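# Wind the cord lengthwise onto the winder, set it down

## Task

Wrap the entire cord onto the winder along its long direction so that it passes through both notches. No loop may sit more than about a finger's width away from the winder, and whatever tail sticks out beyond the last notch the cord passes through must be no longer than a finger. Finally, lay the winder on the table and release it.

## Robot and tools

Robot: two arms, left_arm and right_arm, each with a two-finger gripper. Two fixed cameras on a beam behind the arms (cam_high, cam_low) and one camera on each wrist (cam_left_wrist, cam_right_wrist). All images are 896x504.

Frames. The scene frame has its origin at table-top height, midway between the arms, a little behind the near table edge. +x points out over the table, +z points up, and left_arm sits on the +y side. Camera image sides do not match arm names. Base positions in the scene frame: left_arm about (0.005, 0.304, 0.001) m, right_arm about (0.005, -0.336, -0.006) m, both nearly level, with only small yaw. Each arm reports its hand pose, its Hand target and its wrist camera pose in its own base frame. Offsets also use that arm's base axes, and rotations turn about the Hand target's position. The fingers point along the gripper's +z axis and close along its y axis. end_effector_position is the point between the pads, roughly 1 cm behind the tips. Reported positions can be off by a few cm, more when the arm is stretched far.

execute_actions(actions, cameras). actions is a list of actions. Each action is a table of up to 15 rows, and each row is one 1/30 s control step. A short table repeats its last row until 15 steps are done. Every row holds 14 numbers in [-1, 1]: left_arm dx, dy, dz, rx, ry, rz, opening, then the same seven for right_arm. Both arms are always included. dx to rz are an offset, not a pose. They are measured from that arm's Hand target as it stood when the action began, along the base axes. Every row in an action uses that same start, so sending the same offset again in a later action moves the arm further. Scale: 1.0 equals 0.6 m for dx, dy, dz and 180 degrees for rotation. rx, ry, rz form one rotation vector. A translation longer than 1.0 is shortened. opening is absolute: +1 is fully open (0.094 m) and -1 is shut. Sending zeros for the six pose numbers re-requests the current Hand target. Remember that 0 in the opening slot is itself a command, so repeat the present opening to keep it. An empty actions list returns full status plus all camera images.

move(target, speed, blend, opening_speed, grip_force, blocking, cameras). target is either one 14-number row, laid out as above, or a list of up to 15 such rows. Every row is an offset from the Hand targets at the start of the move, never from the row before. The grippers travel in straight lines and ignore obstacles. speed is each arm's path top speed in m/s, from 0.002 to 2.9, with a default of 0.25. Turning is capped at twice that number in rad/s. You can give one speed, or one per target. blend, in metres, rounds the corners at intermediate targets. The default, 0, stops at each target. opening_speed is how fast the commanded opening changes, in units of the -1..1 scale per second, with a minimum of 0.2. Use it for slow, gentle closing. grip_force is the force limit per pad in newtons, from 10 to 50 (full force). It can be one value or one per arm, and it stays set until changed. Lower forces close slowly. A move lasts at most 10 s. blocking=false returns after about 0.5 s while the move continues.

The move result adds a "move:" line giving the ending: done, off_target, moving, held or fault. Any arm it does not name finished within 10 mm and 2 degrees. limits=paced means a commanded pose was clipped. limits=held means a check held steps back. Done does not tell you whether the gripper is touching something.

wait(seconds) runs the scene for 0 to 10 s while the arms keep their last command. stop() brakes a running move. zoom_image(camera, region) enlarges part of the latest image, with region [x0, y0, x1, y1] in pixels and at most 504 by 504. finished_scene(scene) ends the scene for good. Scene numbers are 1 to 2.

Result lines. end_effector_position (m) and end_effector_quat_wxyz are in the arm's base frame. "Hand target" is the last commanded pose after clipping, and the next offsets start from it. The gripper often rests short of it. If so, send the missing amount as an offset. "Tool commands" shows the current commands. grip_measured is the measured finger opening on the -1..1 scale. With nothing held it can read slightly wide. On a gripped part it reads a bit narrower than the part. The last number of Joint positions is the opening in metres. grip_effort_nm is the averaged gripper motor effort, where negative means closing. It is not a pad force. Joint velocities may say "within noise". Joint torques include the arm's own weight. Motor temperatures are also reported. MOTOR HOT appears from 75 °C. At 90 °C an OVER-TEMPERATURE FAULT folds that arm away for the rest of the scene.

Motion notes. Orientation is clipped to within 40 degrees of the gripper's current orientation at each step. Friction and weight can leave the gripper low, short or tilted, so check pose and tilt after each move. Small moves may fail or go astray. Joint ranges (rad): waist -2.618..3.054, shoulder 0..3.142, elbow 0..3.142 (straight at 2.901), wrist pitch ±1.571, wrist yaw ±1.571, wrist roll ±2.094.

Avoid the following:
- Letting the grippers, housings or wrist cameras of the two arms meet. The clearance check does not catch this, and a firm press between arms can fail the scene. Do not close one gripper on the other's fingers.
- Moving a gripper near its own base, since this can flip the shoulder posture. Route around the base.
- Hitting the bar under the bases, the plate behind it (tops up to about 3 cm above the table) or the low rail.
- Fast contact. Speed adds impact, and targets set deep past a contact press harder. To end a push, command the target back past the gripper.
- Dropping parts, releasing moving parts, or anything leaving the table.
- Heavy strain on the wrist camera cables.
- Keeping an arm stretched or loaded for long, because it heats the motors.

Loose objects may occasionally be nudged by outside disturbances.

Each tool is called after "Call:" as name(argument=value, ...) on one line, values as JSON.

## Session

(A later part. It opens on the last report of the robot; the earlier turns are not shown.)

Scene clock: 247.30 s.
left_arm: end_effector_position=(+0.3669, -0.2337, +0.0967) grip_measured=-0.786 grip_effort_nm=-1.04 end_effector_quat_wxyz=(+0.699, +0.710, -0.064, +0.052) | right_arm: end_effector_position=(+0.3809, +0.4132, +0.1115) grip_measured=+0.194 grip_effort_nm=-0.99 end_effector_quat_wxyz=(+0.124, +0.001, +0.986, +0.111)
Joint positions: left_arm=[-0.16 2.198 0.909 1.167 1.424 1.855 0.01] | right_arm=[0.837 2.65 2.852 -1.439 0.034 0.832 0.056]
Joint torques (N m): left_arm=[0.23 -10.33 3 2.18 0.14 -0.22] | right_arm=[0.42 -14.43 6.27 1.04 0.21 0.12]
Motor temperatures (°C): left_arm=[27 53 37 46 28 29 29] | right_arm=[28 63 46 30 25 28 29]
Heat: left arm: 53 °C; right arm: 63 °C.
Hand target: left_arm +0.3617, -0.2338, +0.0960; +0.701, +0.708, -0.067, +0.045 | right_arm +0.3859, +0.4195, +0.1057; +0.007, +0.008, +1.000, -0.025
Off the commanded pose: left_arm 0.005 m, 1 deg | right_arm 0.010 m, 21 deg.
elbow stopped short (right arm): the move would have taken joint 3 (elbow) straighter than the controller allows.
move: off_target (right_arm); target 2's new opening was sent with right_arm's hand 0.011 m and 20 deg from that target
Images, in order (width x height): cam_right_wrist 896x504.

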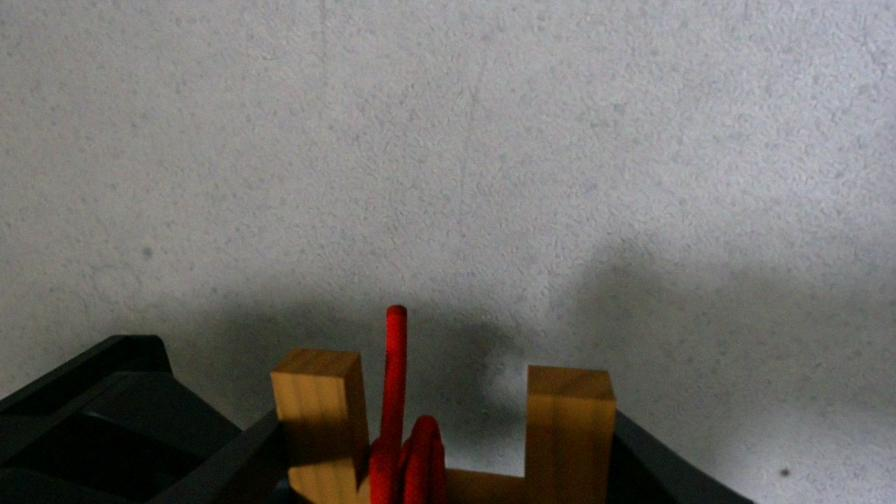

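Call:
move(target=[[0,0,0,0,0,0,-0.4,0,0,0,0,0,0,0],[0.02,0.2,0,0,0,0,-0.4,0,0,0,0,0,0,0],[0.02,0.3,0.1,0,0,0,-0.4,0,0,0,0,0,0,0]], speed=0.15, opening_speed=0.6, cameras=["cam_right_wrist","cam_low"])

Call:
move(target=[0,0,0,0,0,0,-0.4,0,0,-0.06,0,0,0,0], speed=0.07, cameras=["cam_low"])

Call:
zoom_image(camera="cam_low", region=[360, 180, 540, 300])

Scene clock: 253.03 s.
left_arm: end_effector_position=(+0.3821, -0.0523, +0.1520) grip_measured=-0.402 grip_effort_nm=0.12 end_effector_quat_wxyz=(+0.680, +0.705, +0.052, +0.195) | right_arm: end_effector_position=(+0.3809, +0.4131, +0.1090) grip_measured=+0.194 grip_effort_nm=-0.99 end_effector_quat_wxyz=(+0.122, +0.001, +0.986, +0.110)
Joint positions: left_arm=[0.332 1.956 0.769 1.167 1.55 1.795 0.028] | right_arm=[0.837 2.655 2.852 -1.439 0.034 0.832 0.056]
Joint torques (N m): left_arm=[0.55 -11.38 2.96 1.51 0.17 -0.34] | right_arm=[0.42 -14.91 6.27 1.03 0.21 0.12]
Motor temperatures (°C): left_arm=[27 54 37 45 28 29 29] | right_arm=[28 64 46 30 25 28 29]
Heat: left arm: 54 °C; right arm: 64 °C.
Hand target: left_arm +0.3737, -0.0538, +0.1560; +0.701, +0.708, -0.067, +0.045 | right_arm +0.3859, +0.4195, +0.1057; +0.007, +0.008, +1.000, -0.025
Off the commanded pose: left_arm 0.009 m, 22 deg | right_arm 0.009 m, 20 deg.
elbow stopped short (right arm): the move would have taken joint 3 (elbow) straighter than the controller allows.
joint sent to its limit (left arm) — joint 5 (wrist yaw), upper limit. The joint targets are off in orientation, not in position.
move: off_target (left_arm, right_arm)
Images, in order (width x height): cam_low 896x504, cam_right_wrist 896x504.

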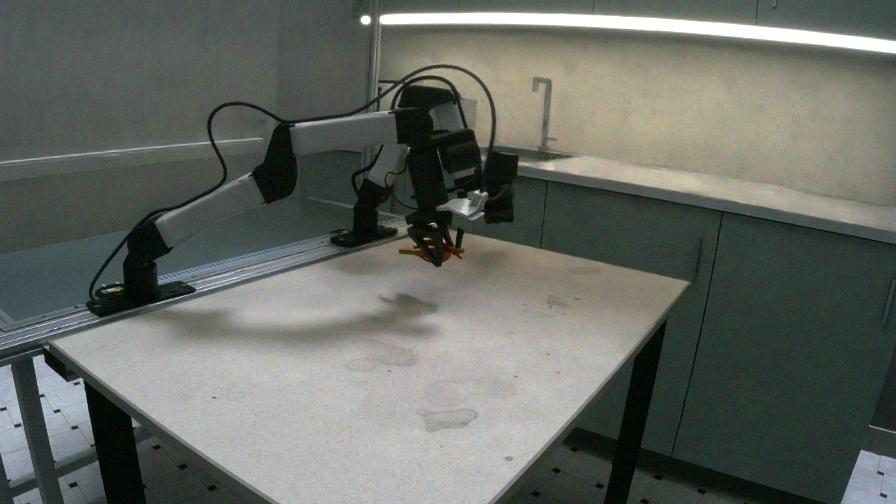

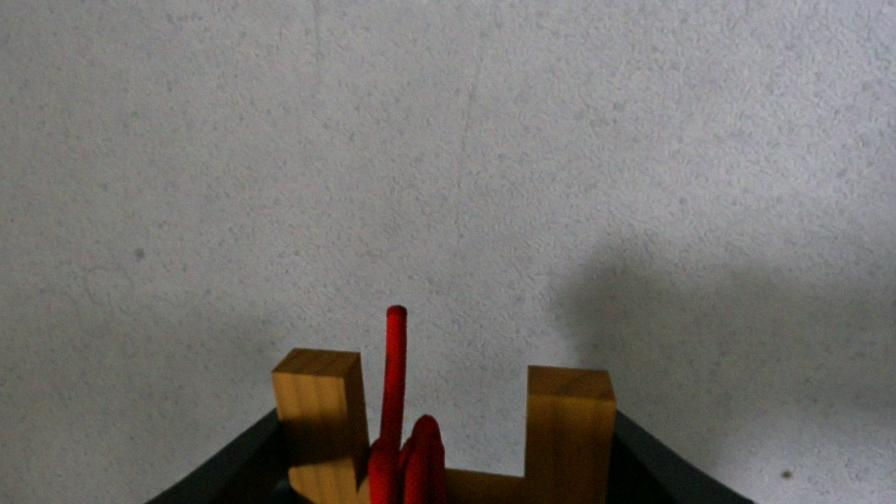

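Scene clock: 256.27 s.
left_arm: end_effector_position=(+0.3821, -0.0523, +0.1520) grip_measured=-0.402 grip_effort_nm=0.12 end_effector_quat_wxyz=(+0.680, +0.705, +0.053, +0.194) | right_arm: end_effector_position=(+0.3799, +0.4120, +0.0726) grip_measured=+0.194 grip_effort_nm=-0.99 end_effector_quat_wxyz=(+0.100, +0.000, +0.991, +0.085)
Joint positions: left_arm=[0.332 1.956 0.769 1.167 1.55 1.792 0.028] | right_arm=[0.837 2.722 2.852 -1.439 0.034 0.832 0.056]
Joint torques (N m): left_arm=[0.55 -11.32 2.95 1.55 0.17 -0.35] | right_arm=[0.38 -15.35 6.32 0.98 0.2 0.13]
Motor temperatures (°C): left_arm=[27 53 37 45 28 29 28] | right_arm=[28 64 46 30 25 28 29]
Heat: left arm: 53 °C; right arm: 64 °C.
Hand target: left_arm +0.3737, -0.0538, +0.1560; +0.701, +0.708, -0.067, +0.045 | right_arm +0.3859, +0.4195, +0.0698; +0.007, +0.008, +1.000, -0.025
Off the commanded pose: left_arm 0.009 m, 22 deg | right_arm 0.010 m, 17 deg.
elbow stopped short (right arm): the move would have taken joint 3 (elbow) straighter than the controller allows.
joint sent to its limit (left arm) — joint 5 (wrist yaw), upper limit. The joint targets are off in orientation, not in position.
move: off_target (left_arm, right_arm)
Images, in order (width x height): cam_low 896x504.

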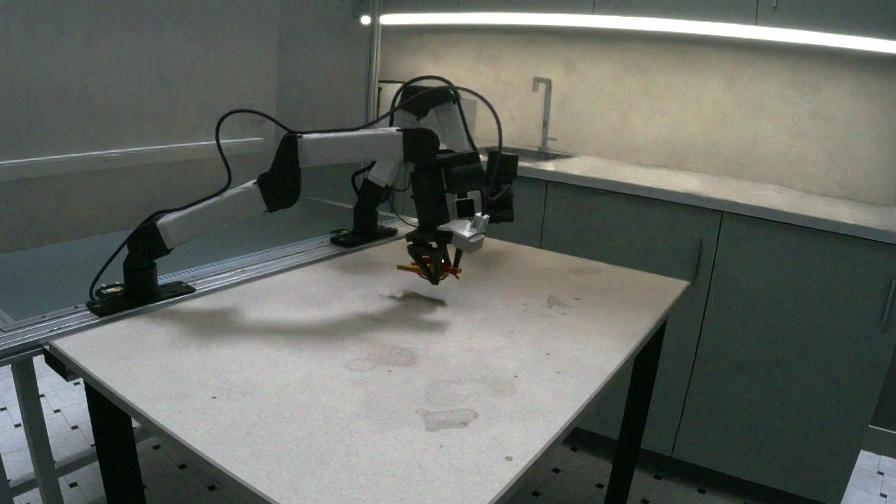

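Scaled by 2.800 from the camera's 896x504 image, which has a finer 1280x720 frame.

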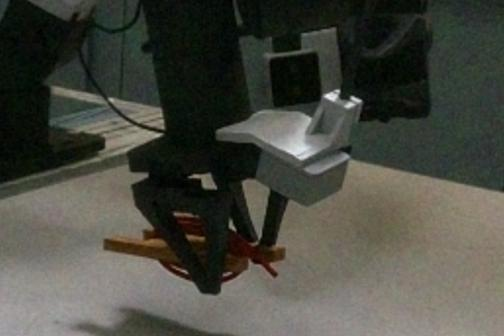

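Call:
move(target=[0,0,0,0,0,0,-0.4,-0.02,-0.01,-0.052,0,0,0,0], speed=0.06, cameras=["cam_low","cam_right_wrist"])

Call:
zoom_image(camera="cam_low", region=[360, 200, 540, 320])

Scene clock: 260.57 s.
left_arm: end_effector_position=(+0.3821, -0.0523, +0.1520) grip_measured=-0.402 grip_effort_nm=0.12 end_effector_quat_wxyz=(+0.680, +0.705, +0.053, +0.194) | right_arm: end_effector_position=(+0.3754, +0.4121, +0.0440) grip_measured=+0.194 grip_effort_nm=-0.99 end_effector_quat_wxyz=(+0.082, -0.001, +0.994, +0.066)
Joint positions: left_arm=[0.332 1.956 0.769 1.167 1.55 1.792 0.028] | right_arm=[0.843 2.775 2.852 -1.439 0.034 0.837 0.056]
Joint torques (N m): left_arm=[0.57 -11.32 2.95 1.55 0.17 -0.35] | right_arm=[0.59 -15.53 6.32 0.52 0.19 0.14]
Motor temperatures (°C): left_arm=[27 53 37 44 28 29 28] | right_arm=[28 65 46 30 25 28 29]
Heat: left arm: 53 °C; right arm: 65 °C.
Hand target: left_arm +0.3737, -0.0538, +0.1560; +0.701, +0.708, -0.067, +0.045 | right_arm +0.3738, +0.4135, +0.0386; +0.007, +0.008, +1.000, -0.025
Off the commanded pose: left_arm 0.009 m, 22 deg | right_arm 0.006 m, 14 deg.
elbow stopped short (right arm): the move would have taken joint 3 (elbow) straighter than the controller allows.
joint sent to its limit (left arm) — joint 5 (wrist yaw), upper limit. The joint targets are off in orientation, not in position.
move: off_target (left_arm, right_arm)
Images, in order (width x height): cam_low 896x504, cam_right_wrist 896x504.

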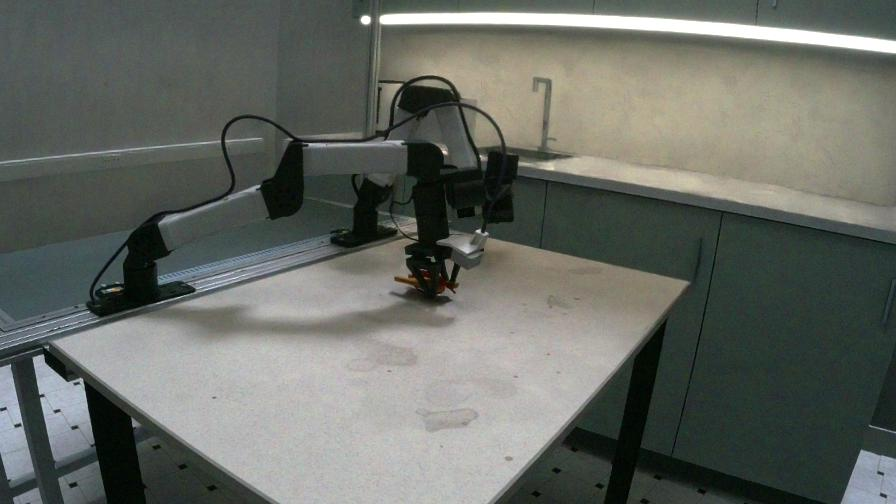

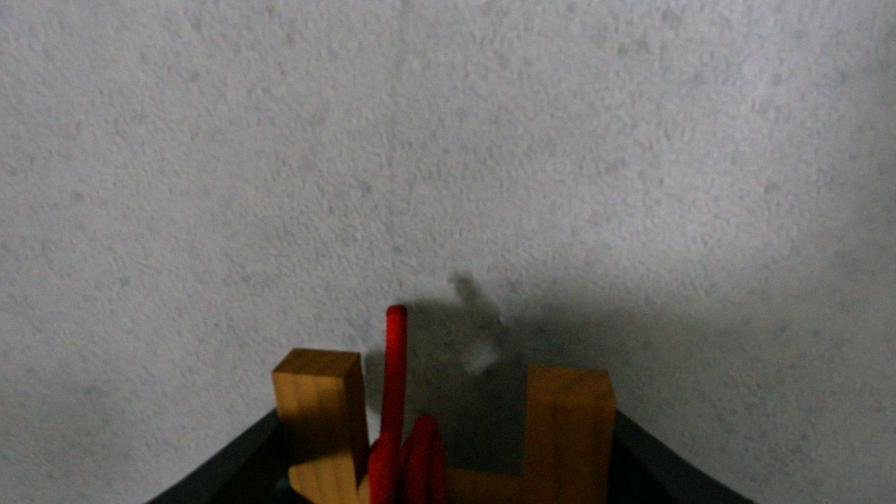

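Scaled by 2.800 from the camera's 896x504 image, which has a finer 1280x720 frame.

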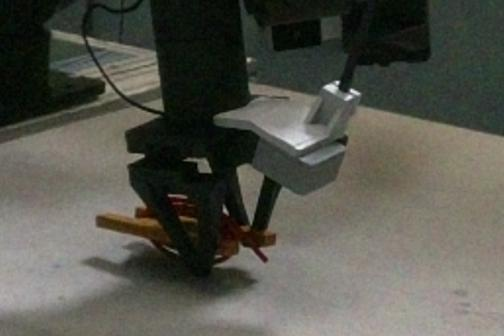

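Call:
move(target=[0,0,0,0,0,0,-0.4,-0.06,-0.01,-0.003,0,0,0,0], speed=0.06, cameras=["cam_low"])

Call:
zoom_image(camera="cam_low", region=[340, 200, 520, 320])

Scene clock: 264.50 s.
left_arm: end_effector_position=(+0.3821, -0.0523, +0.1520) grip_measured=-0.402 grip_effort_nm=0.12 end_effector_quat_wxyz=(+0.680, +0.705, +0.053, +0.194) | right_arm: end_effector_position=(+0.3400, +0.4071, +0.0399) grip_measured=+0.194 grip_effort_nm=-0.99 end_effector_quat_wxyz=(+0.044, +0.001, +0.999, +0.027)
Joint positions: left_arm=[0.332 1.956 0.769 1.167 1.55 1.792 0.028] | right_arm=[0.886 2.775 2.852 -1.549 0.034 0.886 0.056]
Joint torques (N m): left_arm=[0.57 -11.32 2.95 1.55 0.18 -0.35] | right_arm=[0.54 -15.72 6.15 0.27 0.17 0.15]
Motor temperatures (°C): left_arm=[27 53 37 44 28 29 28] | right_arm=[28 64 46 30 25 28 29]
Heat: left arm: 53 °C; right arm: 64 °C.
Hand target: left_arm +0.3737, -0.0538, +0.1560; +0.701, +0.708, -0.067, +0.045 | right_arm +0.3379, +0.4074, +0.0368; +0.007, +0.008, +1.000, -0.025
Off the commanded pose: left_arm 0.009 m, 22 deg | right_arm 0.004 m, 7 deg.
elbow stopped short (right arm): the move would have taken joint 3 (elbow) straighter than the controller allows.
joint sent to its limit (left arm) — joint 5 (wrist yaw), upper limit. The joint targets are off in orientation, not in position.
move: off_target (left_arm, right_arm)
Images, in order (width x height): cam_low 896x504.

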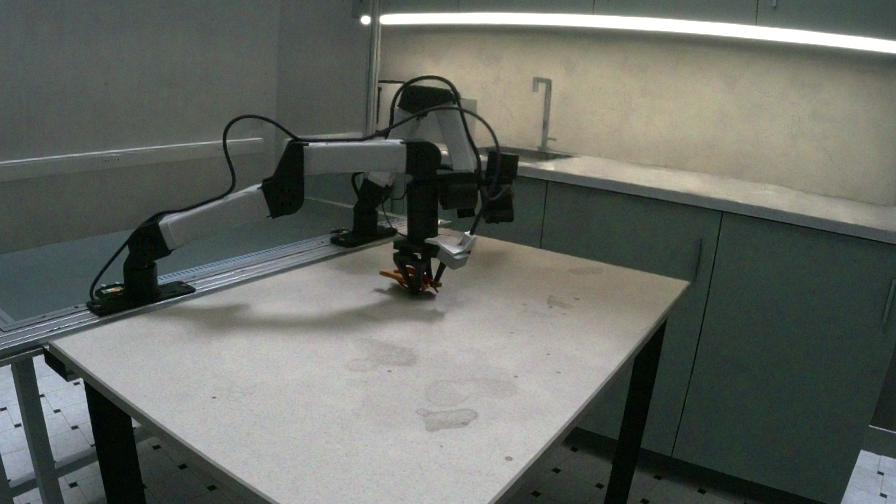

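Scaled by 2.800 from the camera's 896x504 image, which has a finer 1280x720 frame.

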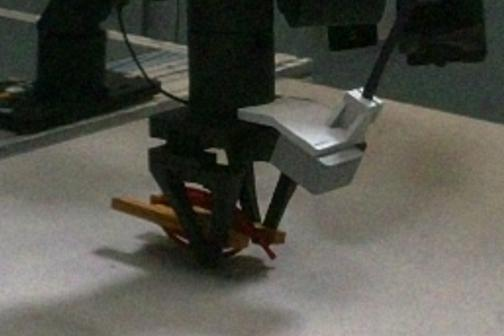

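Call:
move(target=[0,0,0,0,0,0,-0.4,0,0,-0.016,0,0,0,0], speed=0.03, cameras=["cam_low"])

Call:
zoom_image(camera="cam_low", region=[360, 220, 480, 320])

Scene clock: 267.80 s.
left_arm: end_effector_position=(+0.3821, -0.0523, +0.1520) grip_measured=-0.402 grip_effort_nm=0.12 end_effector_quat_wxyz=(+0.680, +0.705, +0.053, +0.194) | right_arm: end_effector_position=(+0.3393, +0.4063, +0.0329) grip_measured=+0.194 grip_effort_nm=-0.99 end_effector_quat_wxyz=(+0.040, +0.000, +0.999, +0.022)
Joint positions: left_arm=[0.332 1.956 0.769 1.167 1.55 1.792 0.028] | right_arm=[0.886 2.789 2.852 -1.549 0.034 0.886 0.056]
Joint torques (N m): left_arm=[0.57 -11.3 2.95 1.55 0.18 -0.35] | right_arm=[0.51 -15.25 6.16 0.31 0.16 0.14]
Motor temperatures (°C): left_arm=[27 53 36 43 28 30 28] | right_arm=[28 65 46 29 25 28 30]
Heat: left arm: 53 °C; right arm: 65 °C.
Hand target: left_arm +0.3737, -0.0538, +0.1560; +0.701, +0.708, -0.067, +0.045 | right_arm +0.3379, +0.4074, +0.0272; +0.007, +0.008, +1.000, -0.025
Off the commanded pose: left_arm 0.009 m, 22 deg | right_arm 0.006 m, 7 deg.
elbow stopped short (right arm): the move would have taken joint 3 (elbow) straighter than the controller allows.
joint sent to its limit (left arm) — joint 5 (wrist yaw), upper limit. The joint targets are off in orientation, not in position.
move: off_target (left_arm, right_arm)
Images, in order (width x height): cam_low 896x504.

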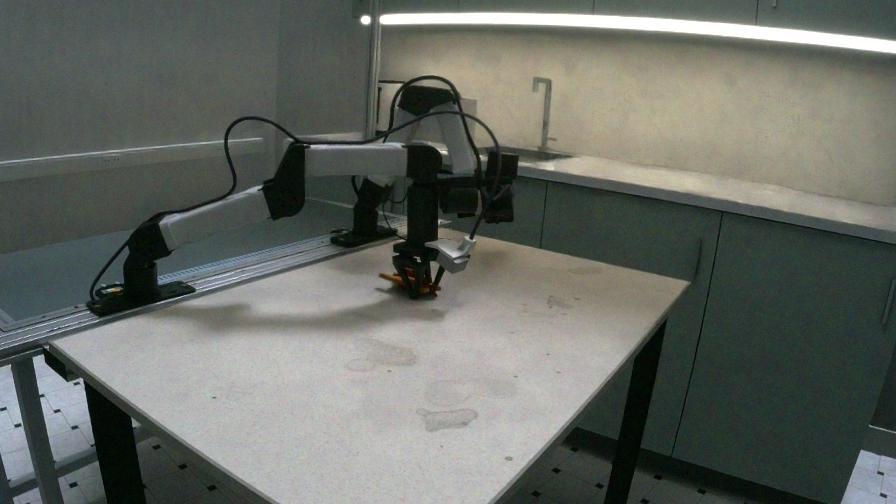

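Scaled by 4.200 from the camera's 896x504 image, which has a finer 1280x720 frame.

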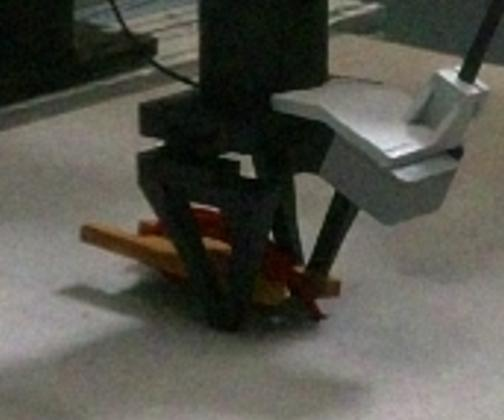

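Call:
move(target=[0,0,0,0,0,0,-0.4,0,0,-0.01,0,-0.04,0,0], speed=0.03, cameras=["cam_low"])

Call:
zoom_image(camera="cam_low", region=[360, 220, 480, 320])

Scene clock: 271.40 s.
left_arm: end_effector_position=(+0.3821, -0.0523, +0.1520) grip_measured=-0.402 grip_effort_nm=0.12 end_effector_quat_wxyz=(+0.680, +0.705, +0.053, +0.194) | right_arm: end_effector_position=(+0.3382, +0.4074, +0.0333) grip_measured=+0.194 grip_effort_nm=-0.99 end_effector_quat_wxyz=(+0.073, +0.003, +0.997, -0.004)
Joint positions: left_arm=[0.332 1.956 0.769 1.167 1.55 1.792 0.028] | right_arm=[0.918 2.79 2.852 -1.549 0.122 0.918 0.056]
Joint torques (N m): left_arm=[0.55 -11.32 2.96 1.55 0.17 -0.35] | right_arm=[0.61 -14 6.15 0.35 0.35 0.16]
Motor temperatures (°C): left_arm=[27 53 36 43 28 30 28] | right_arm=[28 66 46 29 25 28 30]
Heat: left arm: 53 °C; right arm: 66 °C.
Hand target: left_arm +0.3737, -0.0538, +0.1560; +0.701, +0.708, -0.067, +0.045 | right_arm +0.3377, +0.4076, +0.0212; +0.070, +0.010, +0.997, -0.024
Off the commanded pose: left_arm 0.009 m, 22 deg | right_arm 0.012 m, 3 deg.
elbow stopped short (right arm): the move would have taken joint 3 (elbow) straighter than the controller allows.
joint sent to its limit (left arm) — joint 5 (wrist yaw), upper limit. The joint targets are off in orientation, not in position.
move: off_target (left_arm, right_arm)
Images, in order (width x height): cam_low 896x504.

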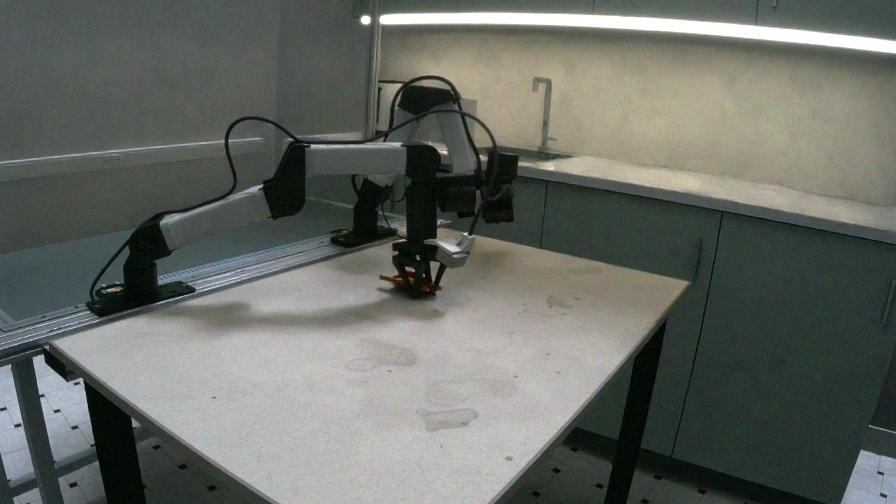

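Scaled by 4.200 from the camera's 896x504 image, which has a finer 1280x720 frame.

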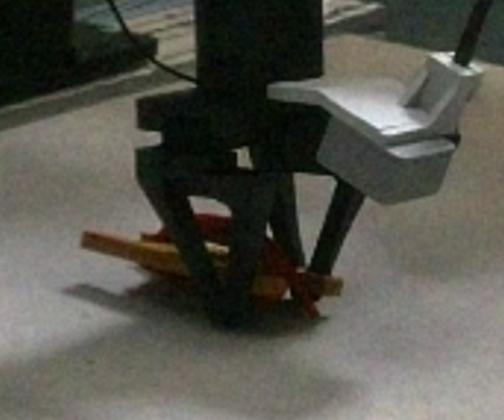

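Call:
move(target=[0,0,0,0,0,0,-0.4,0,0,-0.01,0,0.01,0,0], speed=0.03, cameras=["cam_low"])

Call:
zoom_image(camera="cam_low", region=[360, 220, 480, 320])

Scene clock: 273.43 s.
left_arm: end_effector_position=(+0.3821, -0.0523, +0.1520) grip_measured=-0.402 grip_effort_nm=0.12 end_effector_quat_wxyz=(+0.680, +0.705, +0.053, +0.194) | right_arm: end_effector_position=(+0.3382, +0.4074, +0.0327) grip_measured=+0.194 grip_effort_nm=-0.99 end_effector_quat_wxyz=(+0.073, +0.003, +0.997, -0.005)
Joint positions: left_arm=[0.332 1.956 0.769 1.167 1.55 1.792 0.028] | right_arm=[0.918 2.792 2.852 -1.549 0.122 0.918 0.056]
Joint torques (N m): left_arm=[0.55 -11.32 2.93 1.55 0.17 -0.35] | right_arm=[-0.1 -13.07 6.16 0.38 0.08 0.09]
Motor temperatures (°C): left_arm=[27 53 36 43 28 30 27] | right_arm=[28 65 45 29 25 28 30]
Heat: left arm: 53 °C; right arm: 65 °C.
Hand target: left_arm +0.3737, -0.0538, +0.1560; +0.701, +0.708, -0.067, +0.045 | right_arm +0.3377, +0.4076, +0.0153; +0.054, +0.009, +0.998, -0.025
Off the commanded pose: left_arm 0.009 m, 22 deg | right_arm 0.018 m, 3 deg.
elbow stopped short (right arm): the move would have taken joint 3 (elbow) straighter than the controller allows.
joint sent to its limit (left arm) — joint 5 (wrist yaw), upper limit. The joint targets are off in orientation, not in position.
move: off_target (left_arm, right_arm)
Images, in order (width x height): cam_low 896x504.

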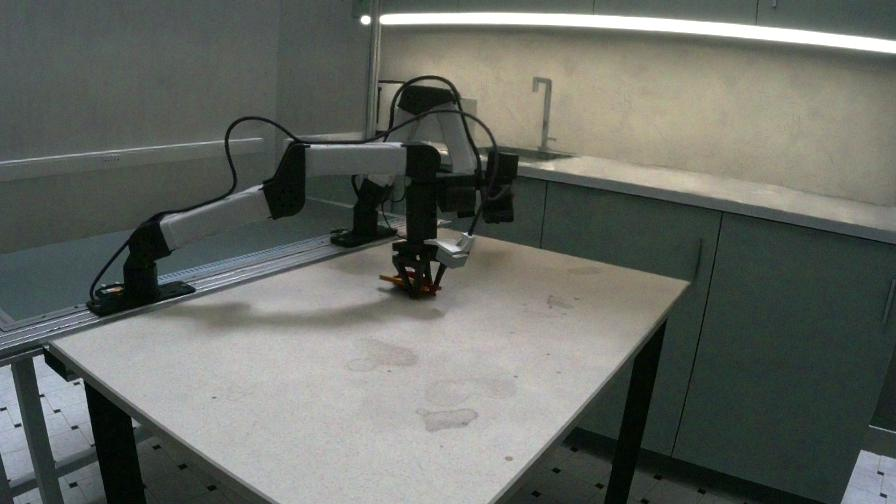

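Scaled by 4.200 from the camera's 896x504 image, which has a finer 1280x720 frame.

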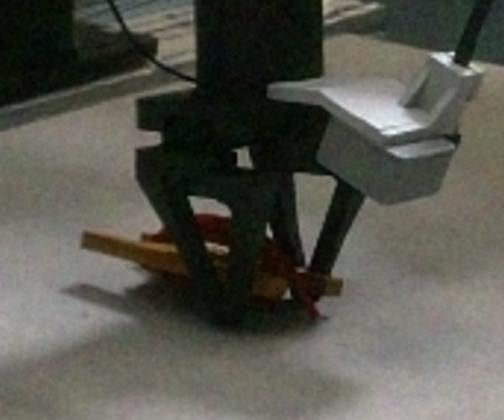

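Stopped by contact. Ease up the press and open, then raise.

Call:
move(target=[0,0,0,0,0,0,-0.4,0,0,0.015,0,0,0,0.4], speed=0.03, opening_speed=0.3)

Call:
move(target=[0,0,0,0,0,0,-0.4,0,0,0.25,0,0,0,0.45], speed=0.08, cameras=["cam_low","cam_right_wrist"])

Call:
zoom_image(camera="cam_low", region=[360, 220, 480, 320])

Scene clock: 276.23 s.
left_arm: end_effector_position=(+0.3821, -0.0523, +0.1520) grip_measured=-0.402 grip_effort_nm=0.12 end_effector_quat_wxyz=(+0.680, +0.705, +0.053, +0.194) | right_arm: end_effector_position=(+0.3368, +0.4051, +0.0325) grip_measured=+0.398 grip_effort_nm=0.14 end_effector_quat_wxyz=(+0.070, +0.002, +0.997, -0.009)
Joint positions: left_arm=[0.332 1.956 0.769 1.167 1.55 1.792 0.028] | right_arm=[0.918 2.792 2.852 -1.56 0.123 0.918 0.066]
Joint torques (N m): left_arm=[0.55 -11.32 2.93 1.55 0.17 -0.35] | right_arm=[-0.09 -14.72 6.15 0.41 0.08 0.08]
Motor temperatures (°C): left_arm=[27 53 36 43 28 30 27] | right_arm=[28 64 45 29 25 28 30]
Heat: left arm: 53 °C; right arm: 64 °C.
Hand target: left_arm +0.3737, -0.0538, +0.1560; +0.701, +0.708, -0.067, +0.045 | right_arm +0.3377, +0.4076, +0.0243; +0.054, +0.009, +0.998, -0.025
Off the commanded pose: left_arm 0.009 m, 22 deg | right_arm 0.009 m, 3 deg.
elbow stopped short (right arm): the move would have taken joint 3 (elbow) straighter than the controller allows.
joint sent to its limit (left arm) — joint 5 (wrist yaw), upper limit. The joint targets are off in orientation, not in position.
move: off_target (left_arm, right_arm)

Scene clock: 278.80 s.
left_arm: end_effector_position=(+0.3821, -0.0523, +0.1520) grip_measured=-0.402 grip_effort_nm=0.12 end_effector_quat_wxyz=(+0.680, +0.705, +0.053, +0.194) | right_arm: end_effector_position=(+0.3389, +0.4083, +0.1507) grip_measured=+0.448 grip_effort_nm=0.12 end_effector_quat_wxyz=(+0.138, +0.009, +0.987, +0.081)
Joint positions: left_arm=[0.332 1.956 0.769 1.167 1.55 1.792 0.028] | right_arm=[0.918 2.56 2.853 -1.566 0.122 0.918 0.068]
Joint torques (N m): left_arm=[0.55 -11.32 2.95 1.55 0.17 -0.35] | right_arm=[0.1 -19.55 5.9 0.69 0.15 -0.13]
Motor temperatures (°C): left_arm=[27 53 36 42 28 30 27] | right_arm=[28 66 46 29 25 28 29]
Heat: left arm: 53 °C; right arm: 66 °C.
Hand target: left_arm +0.3737, -0.0538, +0.1560; +0.701, +0.708, -0.067, +0.045 | right_arm +0.3378, +0.4076, +0.1741; +0.054, +0.009, +0.998, -0.025
Off the commanded pose: left_arm 0.009 m, 22 deg | right_arm 0.024 m, 15 deg.
elbow stopped short (right arm): the move would have taken joint 3 (elbow) straighter than the controller allows.
joint sent to its limit (left arm) — joint 5 (wrist yaw), upper limit. The joint targets are off in orientation, not in position.
move: off_target (left_arm, right_arm)
Images, in order (width x height): cam_low 896x504, cam_right_wrist 896x504.

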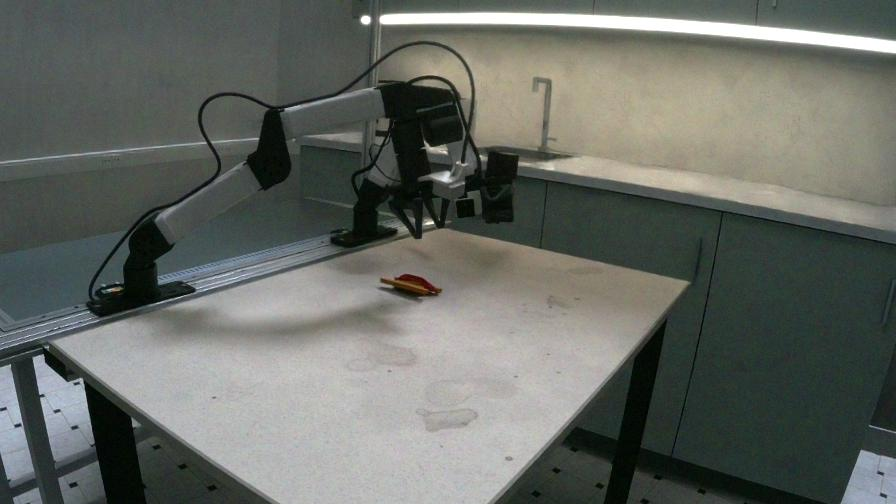

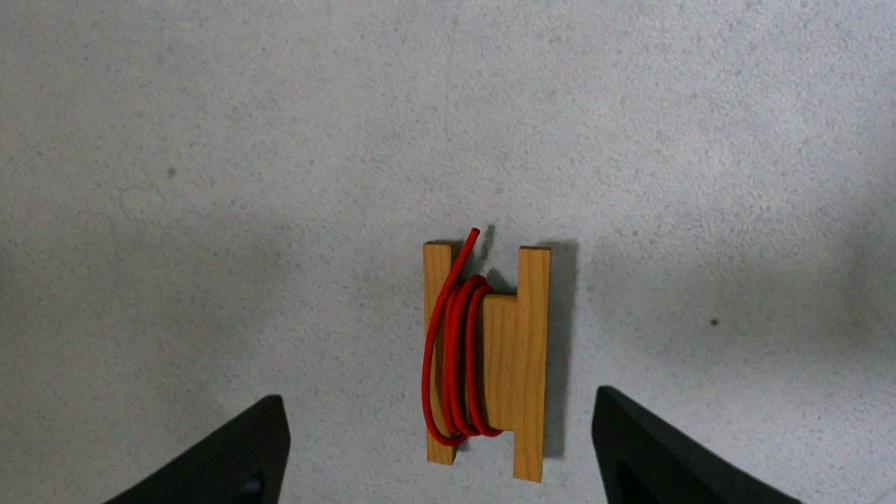

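Scaled by 4.200 from the camera's 896x504 image, which has a finer 1280x720 frame.

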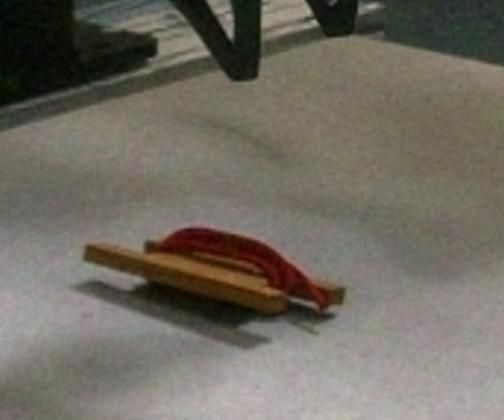

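Call:
finished_scene(scene=2)

The scene is finished: the task was done.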